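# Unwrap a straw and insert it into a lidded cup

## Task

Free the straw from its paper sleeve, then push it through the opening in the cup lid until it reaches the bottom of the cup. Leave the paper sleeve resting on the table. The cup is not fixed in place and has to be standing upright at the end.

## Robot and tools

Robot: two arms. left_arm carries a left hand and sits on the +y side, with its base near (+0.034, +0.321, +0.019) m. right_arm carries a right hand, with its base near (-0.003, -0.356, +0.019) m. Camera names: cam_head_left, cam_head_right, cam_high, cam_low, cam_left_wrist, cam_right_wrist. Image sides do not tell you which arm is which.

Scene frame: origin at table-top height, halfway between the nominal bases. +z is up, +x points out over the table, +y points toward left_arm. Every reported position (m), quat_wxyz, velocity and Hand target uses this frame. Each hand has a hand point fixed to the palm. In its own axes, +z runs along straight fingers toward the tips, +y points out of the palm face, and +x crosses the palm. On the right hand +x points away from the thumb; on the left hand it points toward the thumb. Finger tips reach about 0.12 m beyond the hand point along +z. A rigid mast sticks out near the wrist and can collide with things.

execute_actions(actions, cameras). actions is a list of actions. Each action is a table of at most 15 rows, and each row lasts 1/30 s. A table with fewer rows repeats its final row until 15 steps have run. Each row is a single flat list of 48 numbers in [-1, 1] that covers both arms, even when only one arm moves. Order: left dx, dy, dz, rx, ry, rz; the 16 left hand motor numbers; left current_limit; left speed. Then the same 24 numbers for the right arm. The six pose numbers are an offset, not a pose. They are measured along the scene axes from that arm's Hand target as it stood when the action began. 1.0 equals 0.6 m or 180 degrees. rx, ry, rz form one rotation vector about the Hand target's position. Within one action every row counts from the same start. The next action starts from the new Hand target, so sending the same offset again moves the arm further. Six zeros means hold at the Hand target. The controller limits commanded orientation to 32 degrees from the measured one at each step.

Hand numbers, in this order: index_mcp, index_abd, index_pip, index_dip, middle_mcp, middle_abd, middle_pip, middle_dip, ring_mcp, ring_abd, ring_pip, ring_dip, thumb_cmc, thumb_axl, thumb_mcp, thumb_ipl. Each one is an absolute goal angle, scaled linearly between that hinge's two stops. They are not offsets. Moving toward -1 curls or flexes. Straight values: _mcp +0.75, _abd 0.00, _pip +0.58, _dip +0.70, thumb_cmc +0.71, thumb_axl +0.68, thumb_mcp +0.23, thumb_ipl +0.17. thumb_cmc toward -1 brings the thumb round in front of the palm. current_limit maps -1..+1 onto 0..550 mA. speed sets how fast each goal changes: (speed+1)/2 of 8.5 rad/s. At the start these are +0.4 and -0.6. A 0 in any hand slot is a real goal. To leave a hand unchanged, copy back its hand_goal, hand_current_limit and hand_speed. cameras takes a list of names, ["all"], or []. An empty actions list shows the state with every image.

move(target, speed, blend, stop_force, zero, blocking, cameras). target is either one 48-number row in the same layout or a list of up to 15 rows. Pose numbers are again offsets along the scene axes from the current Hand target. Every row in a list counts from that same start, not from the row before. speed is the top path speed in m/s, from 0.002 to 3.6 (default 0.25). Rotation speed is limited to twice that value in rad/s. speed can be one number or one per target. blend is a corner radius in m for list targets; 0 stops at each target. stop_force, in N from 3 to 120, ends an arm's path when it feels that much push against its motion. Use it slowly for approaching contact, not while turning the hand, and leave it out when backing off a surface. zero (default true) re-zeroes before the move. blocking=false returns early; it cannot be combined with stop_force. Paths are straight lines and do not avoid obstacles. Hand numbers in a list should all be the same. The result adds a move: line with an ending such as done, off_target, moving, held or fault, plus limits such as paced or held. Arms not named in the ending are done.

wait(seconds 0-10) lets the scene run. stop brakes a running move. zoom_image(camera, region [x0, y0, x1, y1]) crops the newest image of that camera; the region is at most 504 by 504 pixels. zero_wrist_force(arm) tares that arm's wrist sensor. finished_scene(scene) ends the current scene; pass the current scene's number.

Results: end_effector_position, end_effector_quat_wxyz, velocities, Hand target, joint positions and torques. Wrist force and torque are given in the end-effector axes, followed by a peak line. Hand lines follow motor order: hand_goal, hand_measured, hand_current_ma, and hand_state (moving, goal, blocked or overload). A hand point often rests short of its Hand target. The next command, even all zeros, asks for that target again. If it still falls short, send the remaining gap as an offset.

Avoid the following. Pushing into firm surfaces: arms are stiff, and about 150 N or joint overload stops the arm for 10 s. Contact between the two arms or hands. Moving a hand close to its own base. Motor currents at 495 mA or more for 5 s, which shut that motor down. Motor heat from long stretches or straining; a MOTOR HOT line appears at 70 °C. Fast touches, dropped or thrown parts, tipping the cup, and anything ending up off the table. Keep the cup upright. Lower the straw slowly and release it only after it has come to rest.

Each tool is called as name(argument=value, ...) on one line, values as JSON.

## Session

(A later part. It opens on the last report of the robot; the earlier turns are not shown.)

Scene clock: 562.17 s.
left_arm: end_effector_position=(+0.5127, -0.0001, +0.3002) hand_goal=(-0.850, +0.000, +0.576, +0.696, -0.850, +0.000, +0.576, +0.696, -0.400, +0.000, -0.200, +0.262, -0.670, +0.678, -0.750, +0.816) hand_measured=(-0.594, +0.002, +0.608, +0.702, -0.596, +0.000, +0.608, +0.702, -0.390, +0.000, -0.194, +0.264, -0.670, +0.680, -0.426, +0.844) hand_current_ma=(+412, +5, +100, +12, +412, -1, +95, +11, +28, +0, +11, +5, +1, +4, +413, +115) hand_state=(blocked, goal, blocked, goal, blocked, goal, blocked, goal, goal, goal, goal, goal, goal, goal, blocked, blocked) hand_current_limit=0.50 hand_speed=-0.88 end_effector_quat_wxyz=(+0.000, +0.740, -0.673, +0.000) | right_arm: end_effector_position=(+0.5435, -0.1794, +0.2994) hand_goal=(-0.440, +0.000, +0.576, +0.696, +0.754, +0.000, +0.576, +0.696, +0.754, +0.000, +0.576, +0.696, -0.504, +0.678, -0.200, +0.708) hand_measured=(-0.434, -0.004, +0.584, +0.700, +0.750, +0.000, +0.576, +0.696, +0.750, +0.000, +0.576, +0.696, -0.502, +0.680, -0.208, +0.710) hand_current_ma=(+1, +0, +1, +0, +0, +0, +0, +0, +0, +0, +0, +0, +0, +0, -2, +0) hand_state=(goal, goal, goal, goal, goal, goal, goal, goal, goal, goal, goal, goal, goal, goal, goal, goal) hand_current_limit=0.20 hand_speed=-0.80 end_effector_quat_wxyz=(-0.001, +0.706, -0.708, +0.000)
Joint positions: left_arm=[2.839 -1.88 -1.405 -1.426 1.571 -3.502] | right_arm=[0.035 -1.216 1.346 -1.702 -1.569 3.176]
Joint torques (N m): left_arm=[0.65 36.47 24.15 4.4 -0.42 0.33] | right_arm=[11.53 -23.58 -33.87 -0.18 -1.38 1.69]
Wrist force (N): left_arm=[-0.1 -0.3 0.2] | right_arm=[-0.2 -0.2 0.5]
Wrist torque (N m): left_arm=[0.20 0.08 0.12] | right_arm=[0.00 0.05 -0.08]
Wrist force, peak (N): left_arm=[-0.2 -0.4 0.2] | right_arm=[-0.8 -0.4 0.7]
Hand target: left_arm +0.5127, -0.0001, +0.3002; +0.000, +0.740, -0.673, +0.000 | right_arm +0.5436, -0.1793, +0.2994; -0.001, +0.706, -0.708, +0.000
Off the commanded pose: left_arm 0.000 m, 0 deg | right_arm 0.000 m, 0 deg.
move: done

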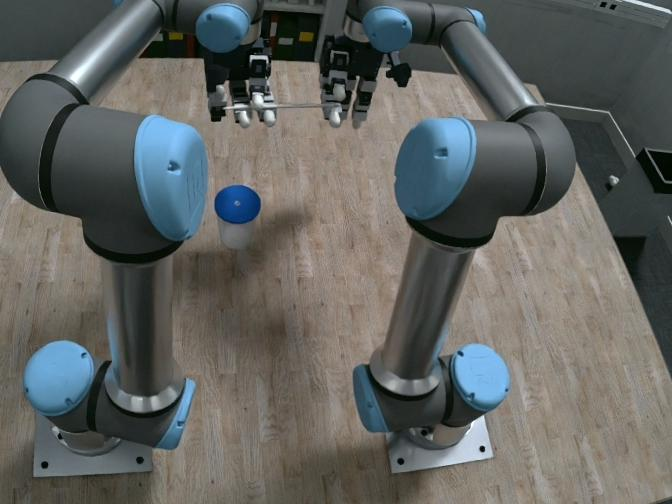

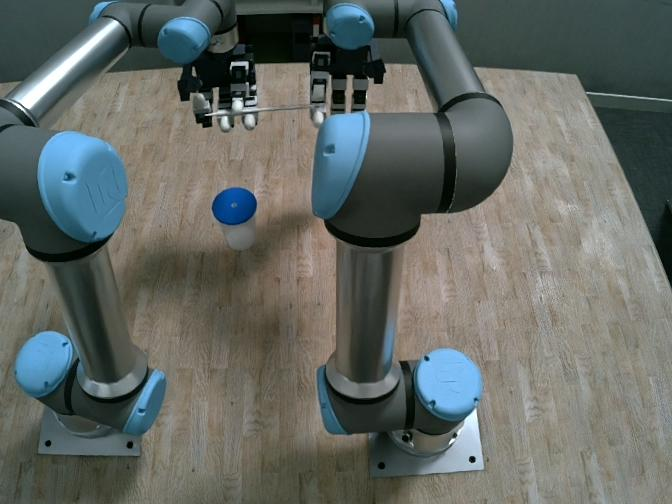

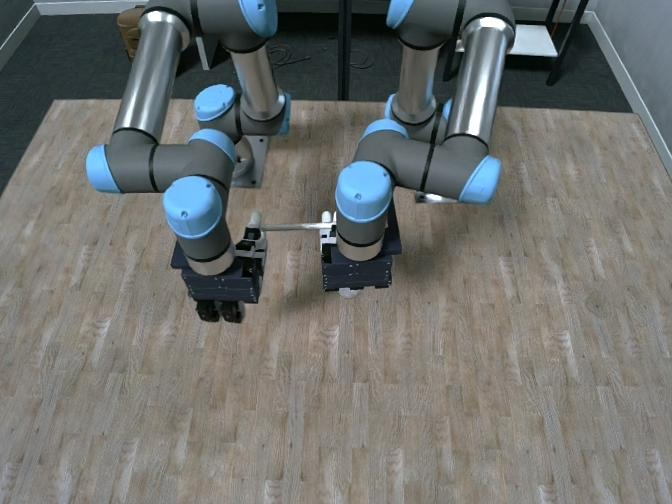

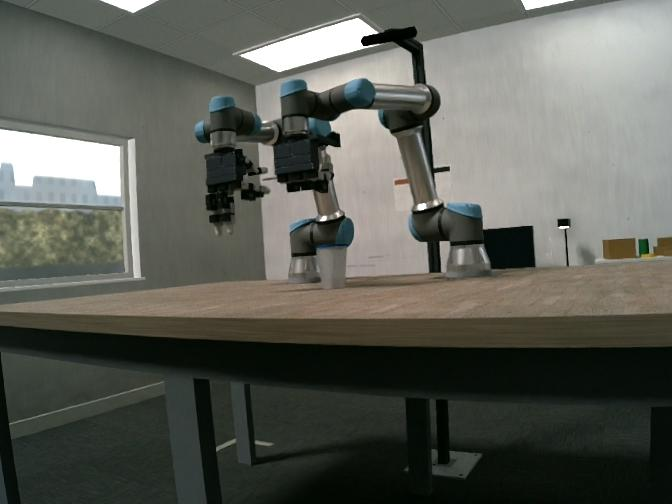

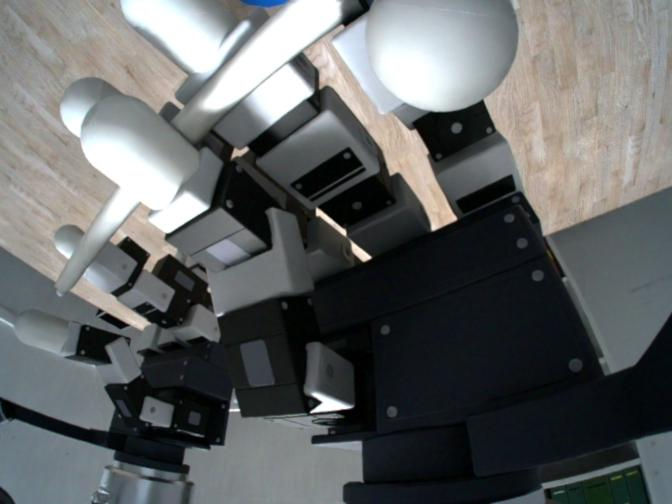

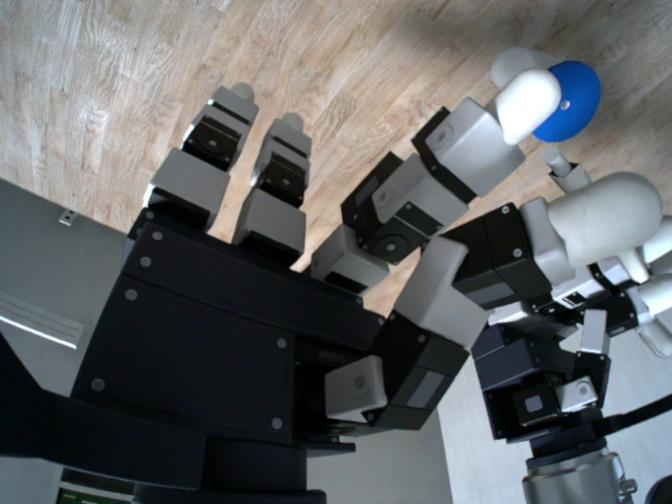

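move(target=[[0,0,0,0,0,0, -0.85,0,0.5766,0.6957,-0.85,0,0.5766,0.6957,-0.4,0,-0.2,0.261,-0.67,0.678,-0.75,0.816,0.5,-0.88, 0,0.0075,0,0,0,0, -0.44,0,0.5766,0.6957,0.754,0,0.576,0.696,0.754,0,0.576,0.696,-0.505,0.678,-0.2,0.708,0.2,-0.8],[0,0,0,0,0,0, -0.85,0,0.5766,0.6957,-0.85,0,0.5766,0.6957,-0.4,0,-0.2,0.261,-0.67,0.678,-0.75,0.816,0.5,-0.88, 0,0.0075,0,0,0,0, -0.8,0,0.5766,0.6957,0.754,0,0.576,0.696,0.754,0,0.576,0.696,-0.505,0.678,-0.68,0.816,0.4,-0.85]], speed=0.06, cameras=["cam_head_right","cam_head_left","cam_high","cam_low","cam_left_wrist","cam_right_wrist"])

zoom_image(camera="cam_head_right", region=[190, 60, 340, 160])

zoom_image(camera="cam_high", region=[220, 190, 350, 260])

zoom_image(camera="cam_right_wrist", region=[472, 50, 672, 250])

zoom_image(camera="cam_low", region=[230, 150, 300, 220])

Scene clock: 581.37 s.
left_arm: end_effector_position=(+0.5127, -0.0001, +0.3002) hand_goal=(-0.850, +0.000, +0.576, +0.696, -0.850, +0.000, +0.576, +0.696, -0.400, +0.000, -0.200, +0.262, -0.670, +0.678, -0.750, +0.816) hand_measured=(-0.598, +0.002, +0.612, +0.704, -0.596, -0.002, +0.610, +0.702, -0.390, +0.000, -0.194, +0.264, -0.670, +0.680, -0.426, +0.848) hand_current_ma=(+413, +4, +109, +18, +413, -1, +104, +14, +28, +0, +11, +5, +0, +4, +413, +139) hand_state=(blocked, goal, blocked, goal, blocked, goal, blocked, goal, goal, goal, goal, goal, goal, goal, blocked, blocked) hand_current_limit=0.50 hand_speed=-0.88 end_effector_quat_wxyz=(+0.000, +0.740, -0.673, +0.000) | right_arm: end_effector_position=(+0.5436, -0.1748, +0.2994) hand_goal=(-0.800, +0.000, +0.576, +0.696, +0.754, +0.000, +0.576, +0.696, +0.754, +0.000, +0.576, +0.696, -0.504, +0.678, -0.680, +0.816) hand_measured=(-0.610, -0.002, +0.646, +0.724, +0.750, +0.000, +0.576, +0.696, +0.750, +0.000, +0.576, +0.696, -0.500, +0.680, -0.512, +0.868) hand_current_ma=(+385, +0, +72, +12, +0, +0, +0, +0, +0, +0, +0, +0, +0, +0, +385, +71) hand_state=(blocked, goal, blocked, blocked, goal, goal, goal, goal, goal, goal, goal, goal, goal, goal, blocked, blocked) hand_current_limit=0.40 hand_speed=-0.85 end_effector_quat_wxyz=(-0.001, +0.706, -0.708, +0.000)
Joint positions: left_arm=[2.839 -1.88 -1.405 -1.426 1.571 -3.502] | right_arm=[0.042 -1.213 1.342 -1.701 -1.569 3.183]
Joint torques (N m): left_arm=[5.02 39.24 20.41 4.46 -0.61 0.53] | right_arm=[11.31 -25.56 -33.38 -0.19 -1.5 1.52]
Wrist force (N): left_arm=[0.1 -0.1 0.8] | right_arm=[-0.5 -0.2 -0.3]
Wrist torque (N m): left_arm=[0.22 -0.02 0.15] | right_arm=[0.01 0.07 -0.07]
Wrist force, peak (N): left_arm=[0.1 -0.6 -1.2] | right_arm=[-0.6 0.0 1.7]
Hand target: left_arm +0.5127, -0.0001, +0.3002; +0.000, +0.740, -0.673, +0.000 | right_arm +0.5436, -0.1748, +0.2994; -0.001, +0.706, -0.708, +0.000
Off the commanded pose: left_arm 0.000 m, 0 deg | right_arm 0.000 m, 0 deg.
move: done

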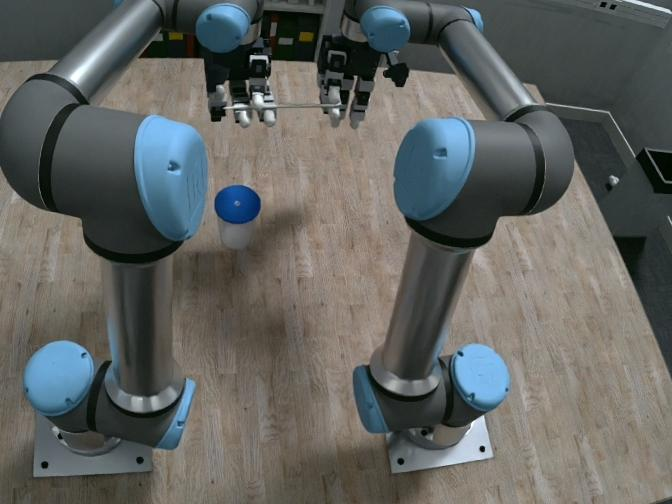

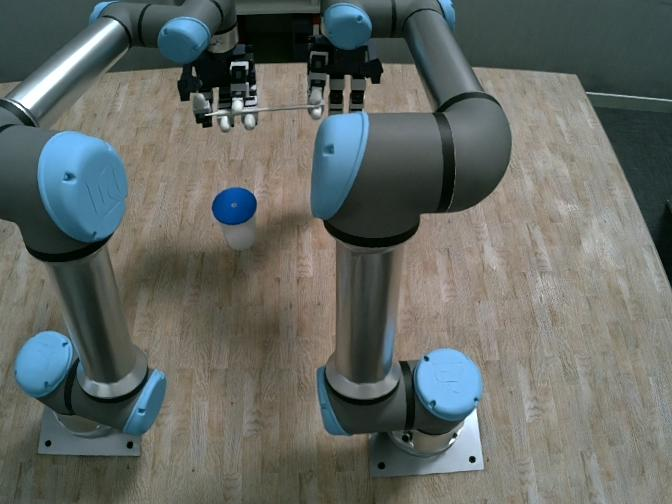

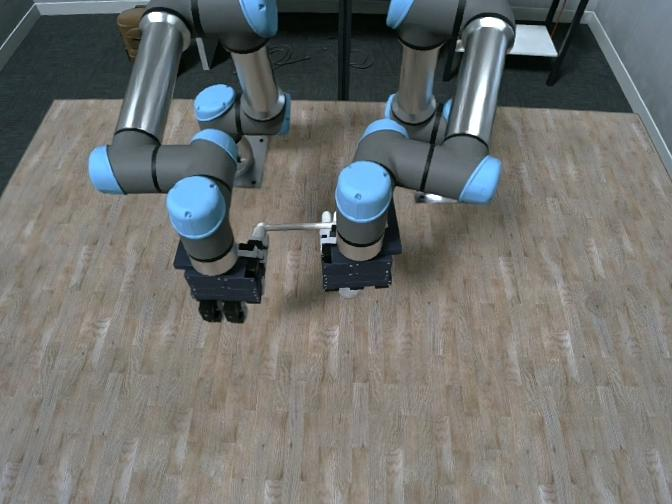

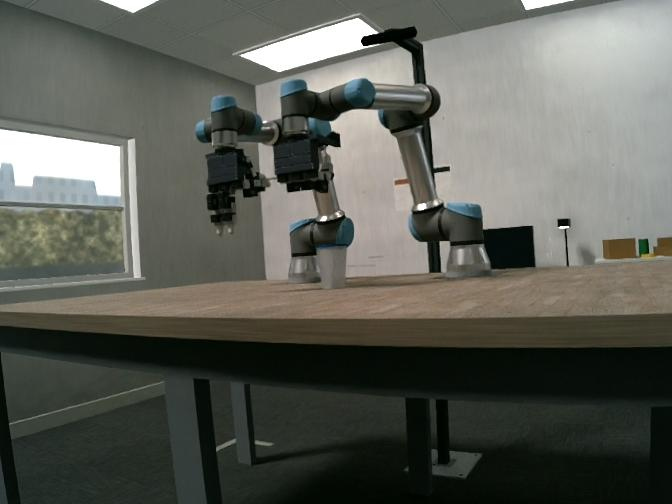

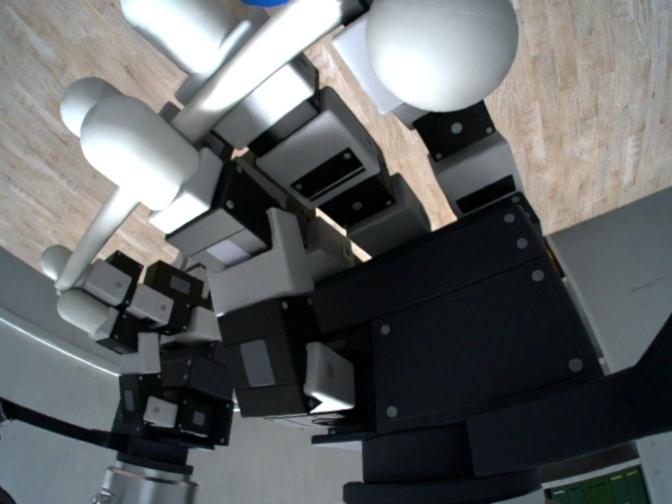

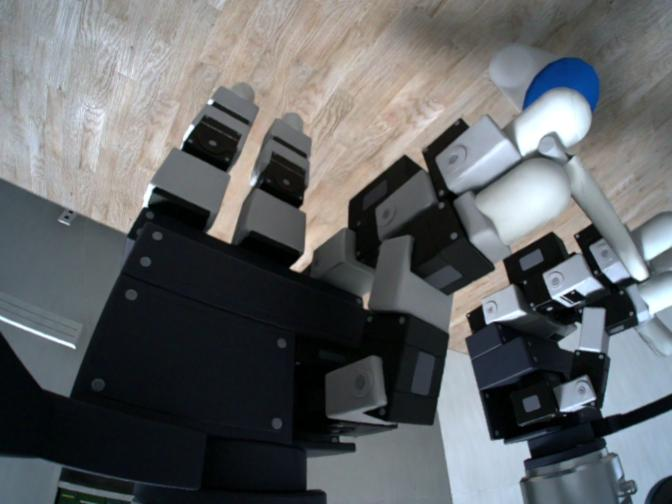

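Scaled by 3.360 from the camera's 672x504 image, which has a finer 960x720 frame.

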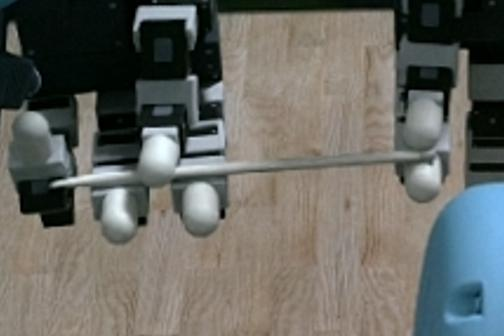

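Scaled by 3.877 from the camera's 672x504 image, which has a finer 960x720 frame.

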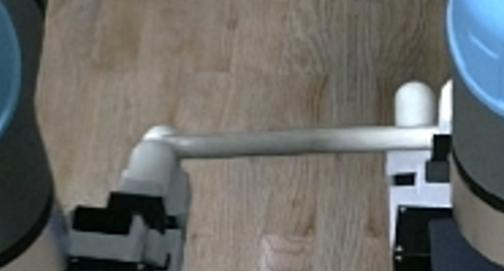

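Scaled by 2.520 from the camera's 672x504 image, which has a finer 960x720 frame.

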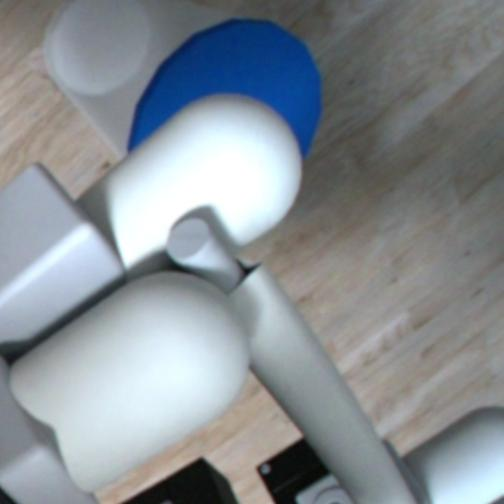

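Scaled by 7.200 from the camera's 672x504 image, which has a finer 960x720 frame.

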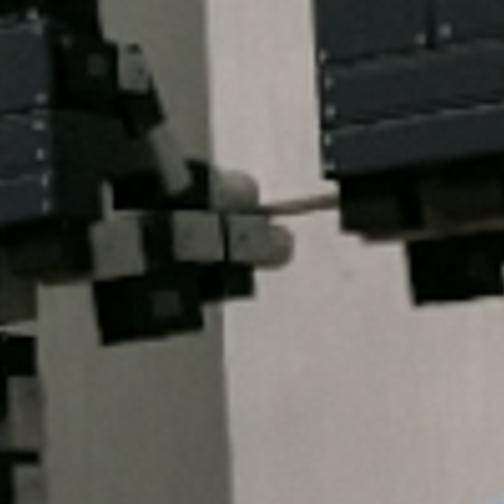

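move(target=[[0,0,0,0,0,0, -0.85,0,0.5766,0.6957,-0.85,0,0.5766,0.6957,-0.4,0,-0.2,0.261,-0.67,0.678,-0.75,0.816,0.5,-0.88, 0,0,0,0,0,0, -0.5,0,0.5766,0.6957,0.754,0,0.576,0.696,0.754,0,0.576,0.696,-0.505,0.678,-0.35,0.74,0.2,-0.8],[0,0,0,0,0,0, -0.85,0,0.5766,0.6957,-0.85,0,0.5766,0.6957,-0.4,0,-0.2,0.261,-0.67,0.678,-0.75,0.816,0.5,-0.88, -0.0158,0,0,0,0,0, -0.5,0,0.5766,0.6957,0.754,0,0.576,0.696,0.754,0,0.576,0.696,-0.505,0.678,-0.35,0.74,0.2,-0.8],[0,0,0,0,0,0, -0.85,0,0.5766,0.6957,-0.85,0,0.5766,0.6957,-0.4,0,-0.2,0.261,-0.67,0.678,-0.75,0.816,0.5,-0.88, -0.0158,0,0,0,0,0, -0.8,0,0.5766,0.6957,0.754,0,0.576,0.696,0.754,0,0.576,0.696,-0.505,0.678,-0.68,0.816,0.4,-0.85]], speed=0.06, cameras=["cam_head_right","cam_head_left","cam_high","cam_low","cam_left_wrist","cam_right_wrist"])

zoom_image(camera="cam_head_right", region=[270, 70, 340, 140])

zoom_image(camera="cam_high", region=[220, 190, 350, 260])

zoom_image(camera="cam_right_wrist", region=[472, 50, 672, 250])

Scene clock: 593.87 s.
left_arm: end_effector_position=(+0.5127, -0.0001, +0.3002) hand_goal=(-0.850, +0.000, +0.576, +0.696, -0.850, +0.000, +0.576, +0.696, -0.400, +0.000, -0.200, +0.262, -0.670, +0.678, -0.750, +0.816) hand_measured=(-0.598, +0.002, +0.612, +0.704, -0.598, -0.002, +0.610, +0.702, -0.390, +0.000, -0.196, +0.264, -0.670, +0.680, -0.426, +0.848) hand_current_ma=(+412, +1, +116, +21, +413, -1, +104, +14, +28, +0, +8, +5, +0, +4, +412, +139) hand_state=(blocked, goal, blocked, goal, blocked, goal, blocked, goal, goal, goal, goal, goal, goal, goal, blocked, blocked) hand_current_limit=0.50 hand_speed=-0.88 end_effector_quat_wxyz=(+0.000, +0.740, -0.673, +0.000) | right_arm: end_effector_position=(+0.5341, -0.1748, +0.2994) hand_goal=(-0.800, +0.000, +0.576, +0.696, +0.754, +0.000, +0.576, +0.696, +0.754, +0.000, +0.576, +0.696, -0.504, +0.678, -0.680, +0.816) hand_measured=(-0.592, -0.002, +0.622, +0.708, +0.750, +0.000, +0.576, +0.696, +0.750, +0.000, +0.576, +0.696, -0.500, +0.680, -0.452, +0.858) hand_current_ma=(+385, +0, +33, +2, +0, +0, +0, +0, +0, +0, +0, +0, +0, +0, +384, +46) hand_state=(blocked, goal, blocked, goal, goal, goal, goal, goal, goal, goal, goal, goal, goal, goal, blocked, blocked) hand_current_limit=0.40 hand_speed=-0.85 end_effector_quat_wxyz=(-0.001, +0.706, -0.708, +0.000)
Joint positions: left_arm=[2.839 -1.88 -1.405 -1.426 1.571 -3.502] | right_arm=[0.042 -1.235 1.373 -1.709 -1.569 3.184]
Joint torques (N m): left_arm=[7.98 41.79 18.08 4.62 -0.55 0.38] | right_arm=[10.52 -49.52 -11.22 -3.72 -0.46 1.53]
Wrist force (N): left_arm=[0.0 0.0 0.7] | right_arm=[-0.4 -0.8 -0.5]
Wrist torque (N m): left_arm=[0.24 -0.01 0.14] | right_arm=[-0.04 0.05 -0.07]
Wrist force, peak (N): left_arm=[0.2 -0.5 1.1] | right_arm=[-0.2 -1.4 -0.1]
Hand target: left_arm +0.5127, -0.0001, +0.3002; +0.000, +0.740, -0.673, +0.000 | right_arm +0.5341, -0.1748, +0.2994; -0.001, +0.706, -0.708, +0.000
Off the commanded pose: left_arm 0.000 m, 0 deg | right_arm 0.000 m, 0 deg.
move: done

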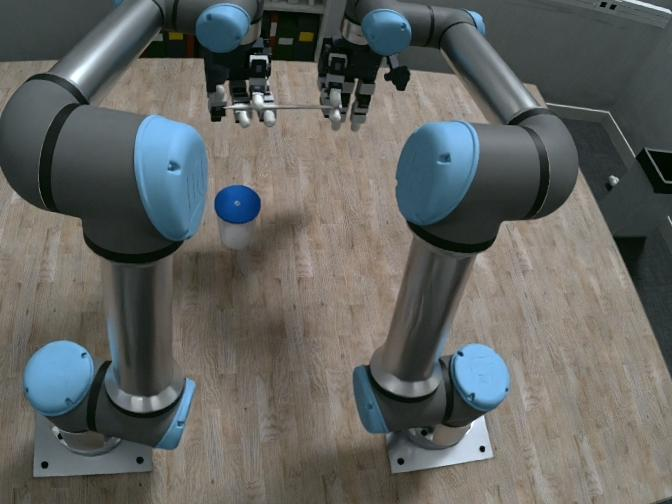

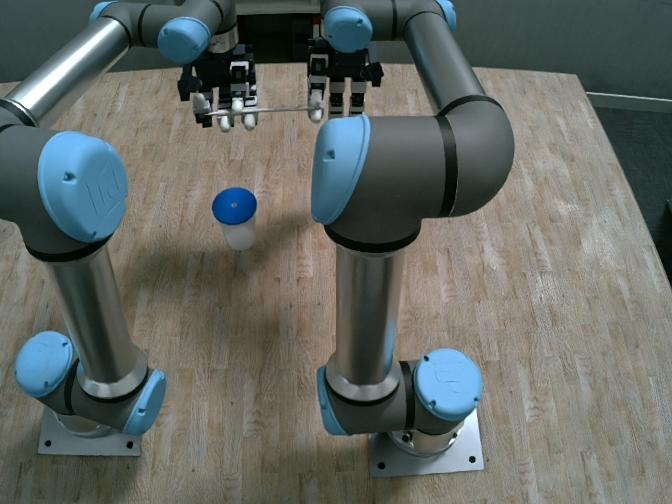

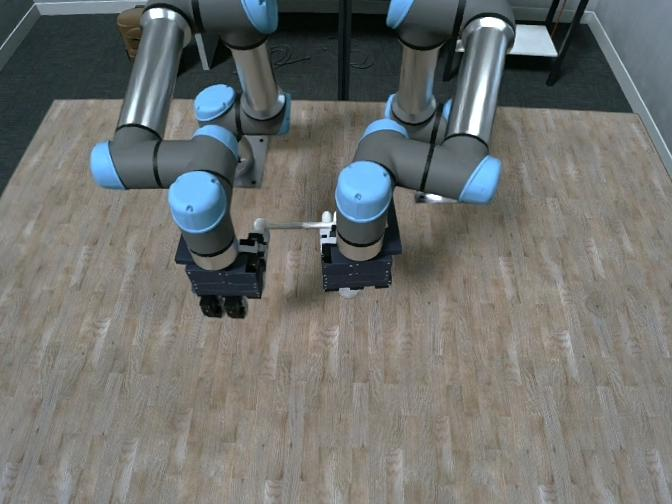

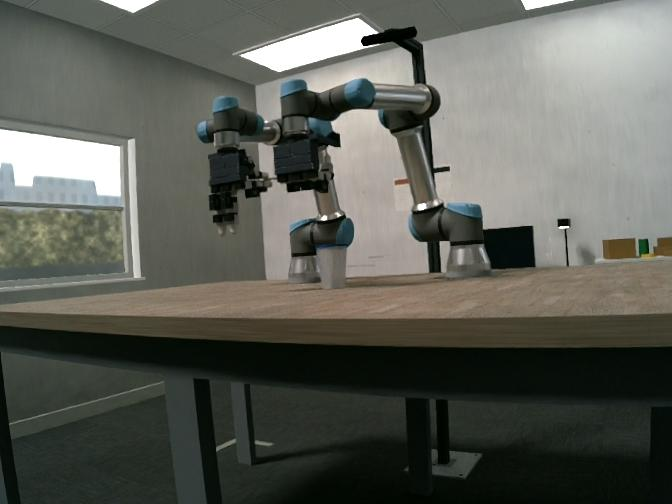

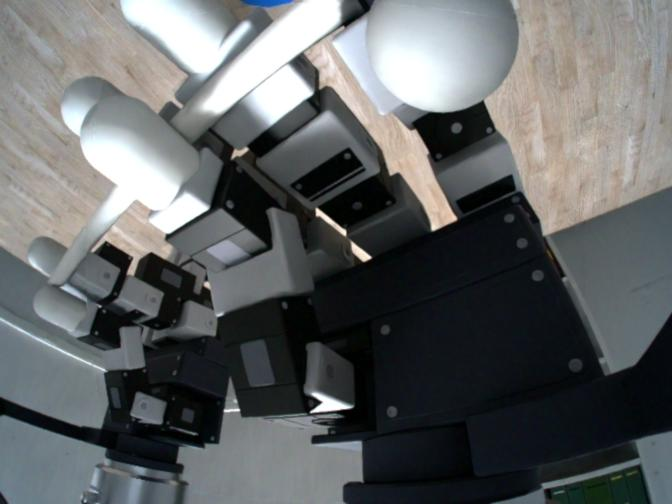

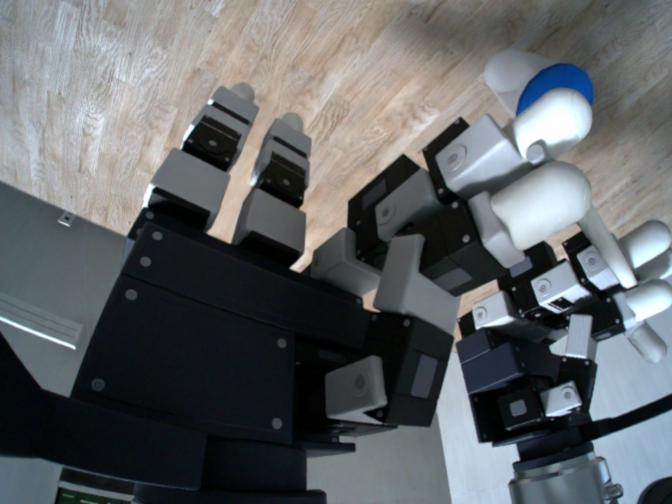

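Scaled by 7.200 from the camera's 672x504 image, which has a finer 960x720 frame.

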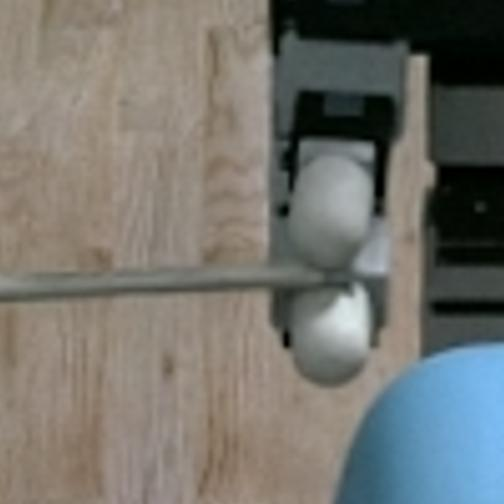

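Scaled by 3.877 from the camera's 672x504 image, which has a finer 960x720 frame.

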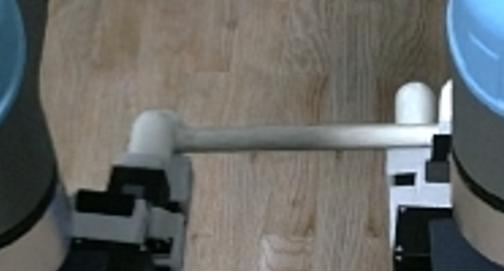

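Scaled by 2.520 from the camera's 672x504 image, which has a finer 960x720 frame.

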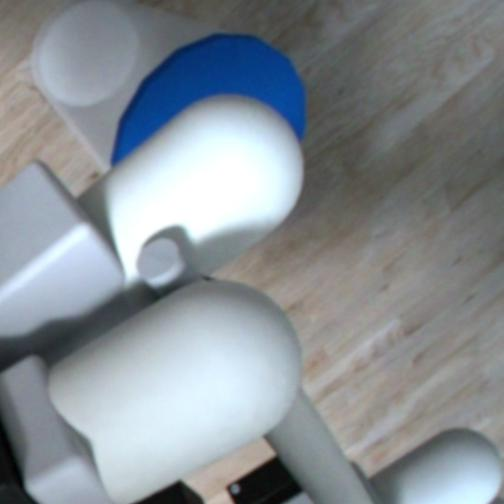

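move(target=[0,0,0,0,0,0, -0.85,0,0.5766,0.6957,-0.85,0,0.5766,0.6957,-0.4,0,-0.2,0.261,-0.67,0.678,-0.75,0.816,0.72,-0.88, 0.001,-0.0583,0,0,0,0, -0.8,0,0.5766,0.6957,0.754,0,0.576,0.696,0.754,0,0.576,0.696,-0.505,0.678,-0.68,0.816,0.6,-0.85], speed=0.02, cameras=["cam_head_right","cam_head_left","cam_high","cam_low","cam_left_wrist","cam_right_wrist"])

zoom_image(camera="cam_head_right", region=[190, 60, 360, 160])

zoom_image(camera="cam_high", region=[220, 190, 350, 260])

zoom_image(camera="cam_right_wrist", region=[472, 50, 672, 250])

Scene clock: 602.13 s.
left_arm: end_effector_position=(+0.5127, -0.0001, +0.3002) hand_goal=(-0.850, +0.000, +0.576, +0.696, -0.850, +0.000, +0.576, +0.696, -0.400, +0.000, -0.200, +0.262, -0.670, +0.678, -0.750, +0.816) hand_measured=(-0.598, +0.022, +0.618, +0.706, -0.602, +0.008, +0.610, +0.702, -0.390, +0.000, -0.196, +0.264, -0.610, +0.706, -0.428, +0.848) hand_current_ma=(+473, +55, +137, +23, +473, +13, +104, +14, +28, +0, +8, +5, +212, +102, +473, +139) hand_state=(blocked, blocked, blocked, goal, blocked, goal, blocked, goal, goal, goal, goal, goal, blocked, blocked, blocked, blocked) hand_current_limit=0.72 hand_speed=-0.88 end_effector_quat_wxyz=(+0.000, +0.740, -0.673, +0.000) | right_arm: end_effector_position=(+0.5347, -0.2095, +0.2994) hand_goal=(-0.800, +0.000, +0.576, +0.696, +0.754, +0.000, +0.576, +0.696, +0.754, +0.000, +0.576, +0.696, -0.504, +0.678, -0.680, +0.816) hand_measured=(-0.592, +0.054, +0.664, +0.728, +0.750, +0.000, +0.576, +0.696, +0.750, +0.000, +0.576, +0.696, -0.468, +0.692, -0.520, +0.880) hand_current_ma=(+440, +34, +111, +15, +0, +0, +0, +0, +0, +0, +0, +0, +21, +5, +440, +105) hand_state=(blocked, moving, blocked, blocked, goal, goal, goal, goal, goal, goal, goal, goal, blocked, goal, blocked, blocked) hand_current_limit=0.60 hand_speed=-0.85 end_effector_quat_wxyz=(-0.001, +0.706, -0.708, +0.000)
Joint positions: left_arm=[2.839 -1.88 -1.405 -1.426 1.571 -3.502] | right_arm=[-0.013 -1.253 1.396 -1.715 -1.569 3.128]
Joint torques (N m): left_arm=[8.1 43.18 18.54 4.75 -0.62 0.56] | right_arm=[-16.01 -48.4 -11.8 -3.81 0.75 -1.8]
Wrist force (N): left_arm=[5.5 0.1 0.8] | right_arm=[-6.2 0.0 -0.5]
Wrist torque (N m): left_arm=[0.26 -0.25 -0.01] | right_arm=[0.00 0.27 0.15]
Wrist force, peak (N): left_arm=[5.7 0.0 0.8] | right_arm=[-6.6 0.2 -0.4]
Hand target: left_arm +0.5127, -0.0001, +0.3002; +0.000, +0.740, -0.673, +0.000 | right_arm +0.5347, -0.2098, +0.2994; -0.001, +0.706, -0.708, +0.000
Off the commanded pose: left_arm 0.000 m, 0 deg | right_arm 0.000 m, 0 deg.
move: done

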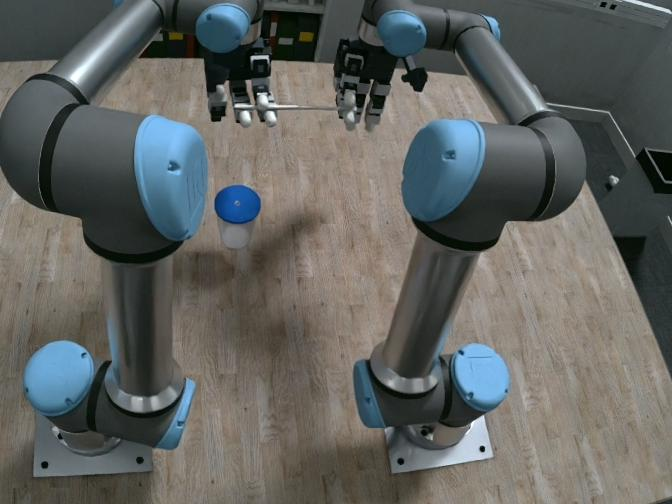

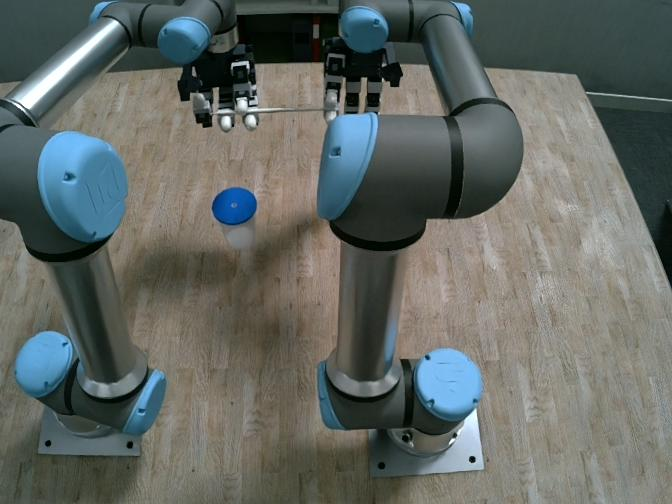

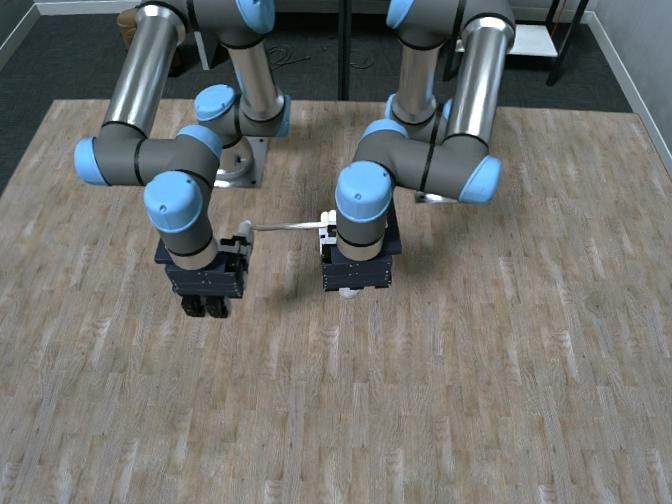

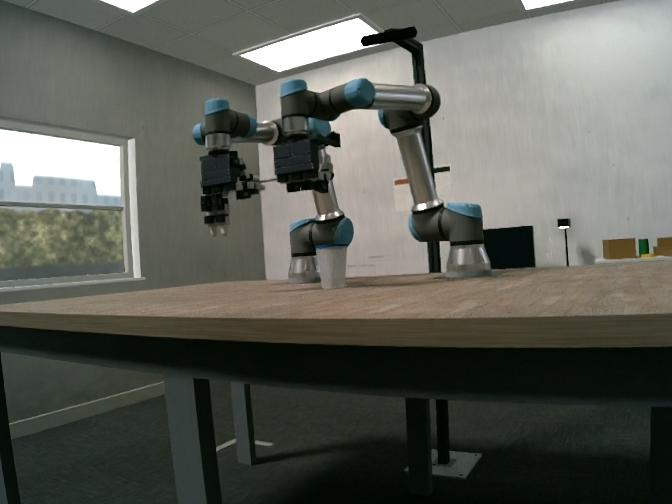

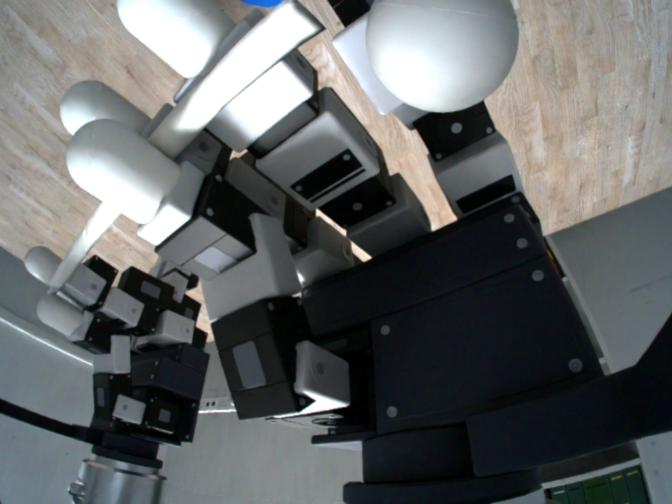

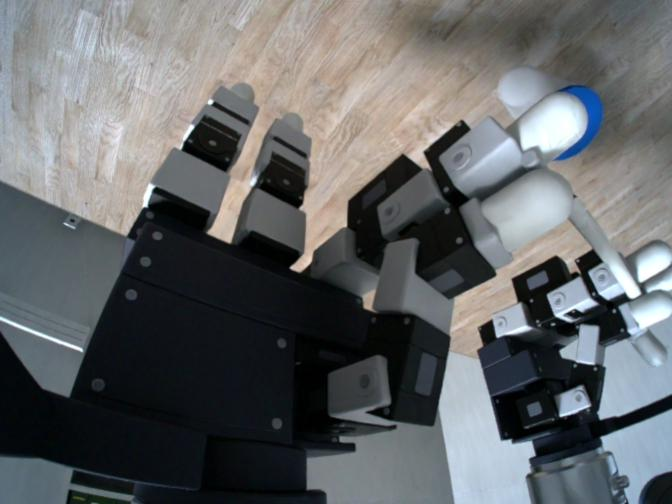

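Scaled by 2.965 from the camera's 672x504 image, which has a finer 960x720 frame.

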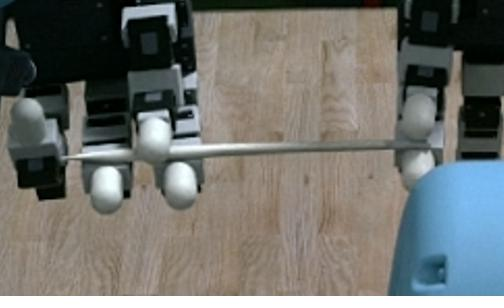

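Scaled by 3.877 from the camera's 672x504 image, which has a finer 960x720 frame.

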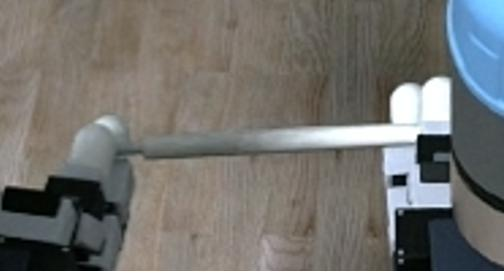

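Scaled by 2.520 from the camera's 672x504 image, which has a finer 960x720 frame.

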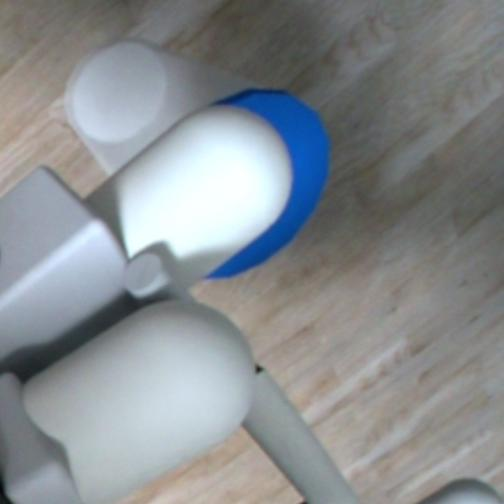

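move(target=[[0,0,0,0,0,0, -0.46,0,0.5766,0.6957,-0.46,0,0.5766,0.6957,-0.4,0,-0.2,0.261,-0.67,0.678,-0.32,0.72,0.2,-0.85, 0,0,0,0,0,0, -0.85,0,0.5766,0.6957,0.754,0,0.576,0.696,0.754,0,0.576,0.696,-0.505,0.678,-0.75,0.816,0.6,-0.88],[0.0217,-0.01,0,0,0,0, -0.46,0,0.5766,0.6957,-0.46,0,0.5766,0.6957,-0.4,0,-0.2,0.261,-0.67,0.678,-0.32,0.72,0.2,-0.85, 0,0,0,0,0,0, -0.85,0,0.5766,0.6957,0.754,0,0.576,0.696,0.754,0,0.576,0.696,-0.505,0.678,-0.75,0.816,0.6,-0.88],[0.0217,-0.01,0,0,0,0, -0.85,0,0.5766,0.6957,-0.85,0,0.5766,0.6957,-0.4,0,-0.2,0.261,-0.67,0.678,-0.75,0.816,0.72,-0.88, 0,0,0,0,0,0, -0.85,0,0.5766,0.6957,0.754,0,0.576,0.696,0.754,0,0.576,0.696,-0.505,0.678,-0.75,0.816,0.6,-0.88]], speed=0.06, cameras=["cam_head_right","cam_high","cam_low","cam_left_wrist","cam_right_wrist"])

zoom_image(camera="cam_head_right", region=[190, 60, 360, 160])

zoom_image(camera="cam_high", region=[220, 190, 350, 260])

zoom_image(camera="cam_left_wrist", region=[0, 0, 350, 300])

Scene clock: 613.87 s.
left_arm: end_effector_position=(+0.5257, -0.0061, +0.3002) hand_goal=(-0.850, +0.000, +0.576, +0.696, -0.850, +0.000, +0.576, +0.696, -0.400, +0.000, -0.200, +0.262, -0.670, +0.678, -0.750, +0.816) hand_measured=(-0.560, +0.002, +0.598, +0.702, -0.580, +0.002, +0.598, +0.700, -0.390, -0.004, -0.196, +0.264, -0.668, +0.680, -0.438, +0.838) hand_current_ma=(+473, +4, +62, +12, +473, +4, +62, +9, +28, -5, +8, +5, +5, +5, +473, +88) hand_state=(blocked, goal, blocked, goal, blocked, goal, blocked, goal, goal, goal, goal, goal, goal, goal, blocked, blocked) hand_current_limit=0.72 hand_speed=-0.88 end_effector_quat_wxyz=(+0.000, +0.740, -0.673, +0.000) | right_arm: end_effector_position=(+0.5347, -0.2098, +0.2994) hand_goal=(-0.850, +0.000, +0.576, +0.696, +0.754, +0.000, +0.576, +0.696, +0.754, +0.000, +0.576, +0.696, -0.504, +0.678, -0.750, +0.816) hand_measured=(-0.558, -0.004, +0.680, +0.734, +0.750, +0.000, +0.576, +0.696, +0.750, +0.000, +0.576, +0.696, -0.486, +0.688, -0.624, +0.888) hand_current_ma=(+440, +0, +157, +21, +0, +0, +0, +0, +0, +0, +0, +0, +5, +2, +387, +133) hand_state=(blocked, goal, blocked, blocked, goal, goal, goal, goal, goal, goal, goal, goal, goal, goal, blocked, blocked) hand_current_limit=0.60 hand_speed=-0.88 end_effector_quat_wxyz=(-0.001, +0.706, -0.708, +0.000)
Joint positions: left_arm=[2.835 -1.915 -1.358 -1.438 1.571 -3.506] | right_arm=[-0.014 -1.253 1.396 -1.715 -1.569 3.128]
Joint torques (N m): left_arm=[-9.37 31.04 28.66 -0.2 1.09 -2.01] | right_arm=[6.72 -48.78 -12.96 -2.88 1.23 1.18]
Wrist force (N): left_arm=[-0.1 -0.1 0.7] | right_arm=[-0.1 -0.5 -0.2]
Wrist torque (N m): left_arm=[0.24 0.01 0.12] | right_arm=[-0.04 -0.01 0.01]
Wrist force, peak (N): left_arm=[5.6 0.2 1.5] | right_arm=[-6.5 0.8 -0.2]
Hand target: left_arm +0.5257, -0.0061, +0.3002; +0.000, +0.740, -0.673, +0.000 | right_arm +0.5347, -0.2098, +0.2994; -0.001, +0.706, -0.708, +0.000
Off the commanded pose: left_arm 0.000 m, 0 deg | right_arm 0.000 m, 0 deg.
move: done
Images, in order (width x height): cam_head_right 672x504, cam_high 672x504, cam_low 672x504, cam_left_wrist 672x504, cam_right_wrist 672x504.

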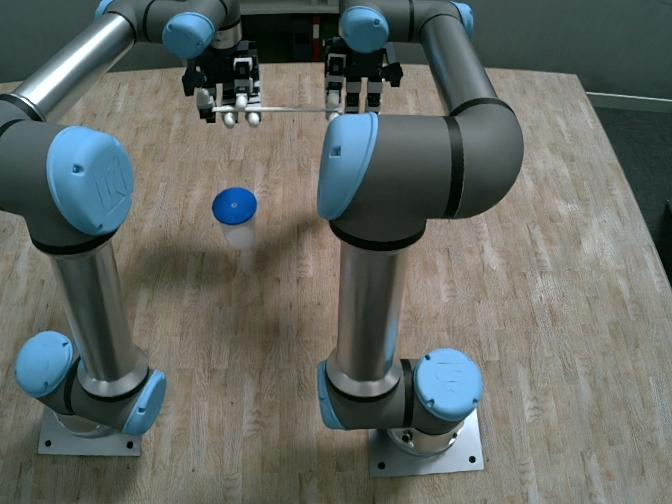

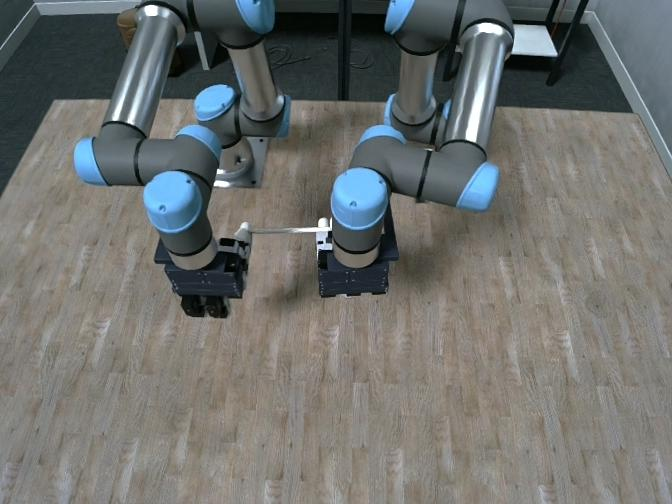

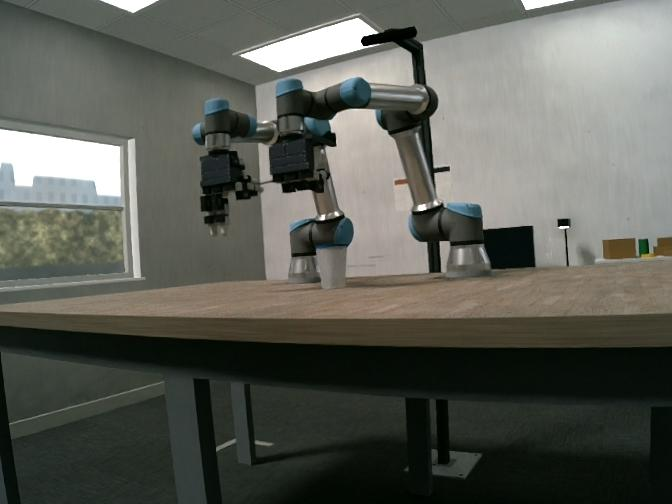

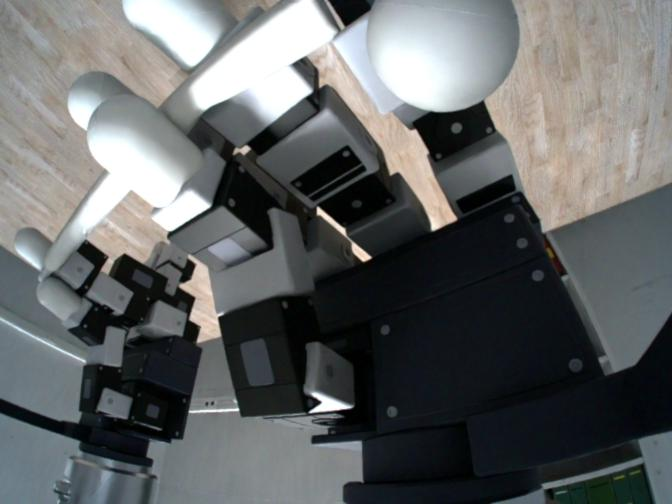

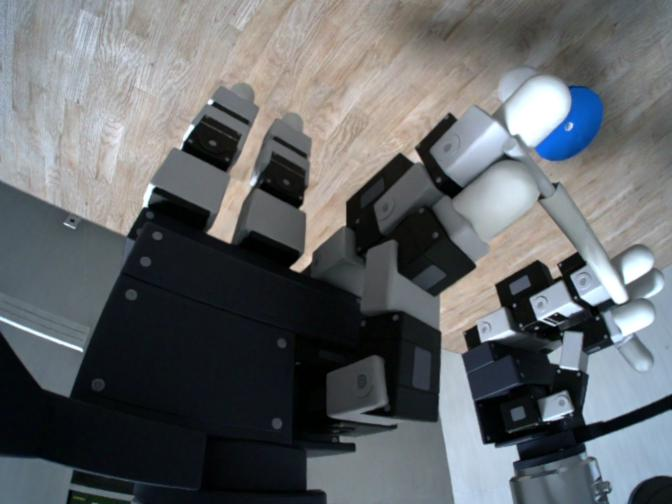

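Scaled by 2.965 from the camera's 672x504 image, which has a finer 960x720 frame.

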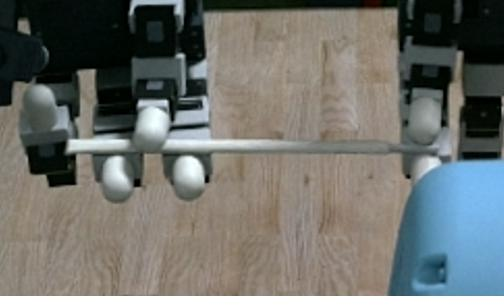

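Scaled by 3.877 from the camera's 672x504 image, which has a finer 960x720 frame.

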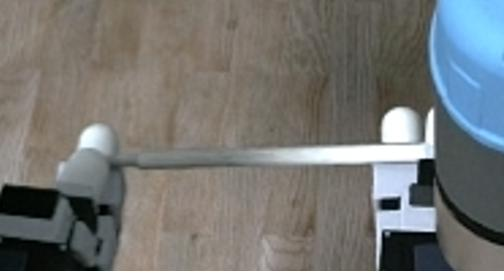

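Scaled by 1.440 from the camera's 672x504 image, which has a finer 960x720 frame.

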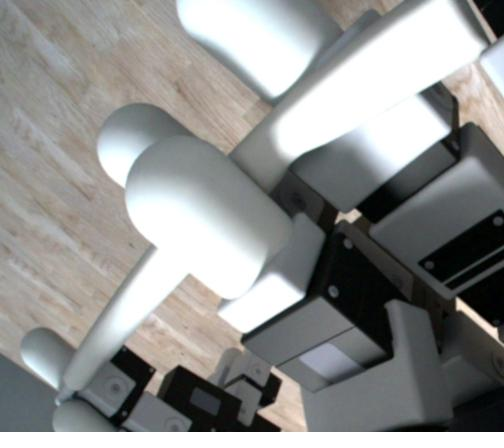

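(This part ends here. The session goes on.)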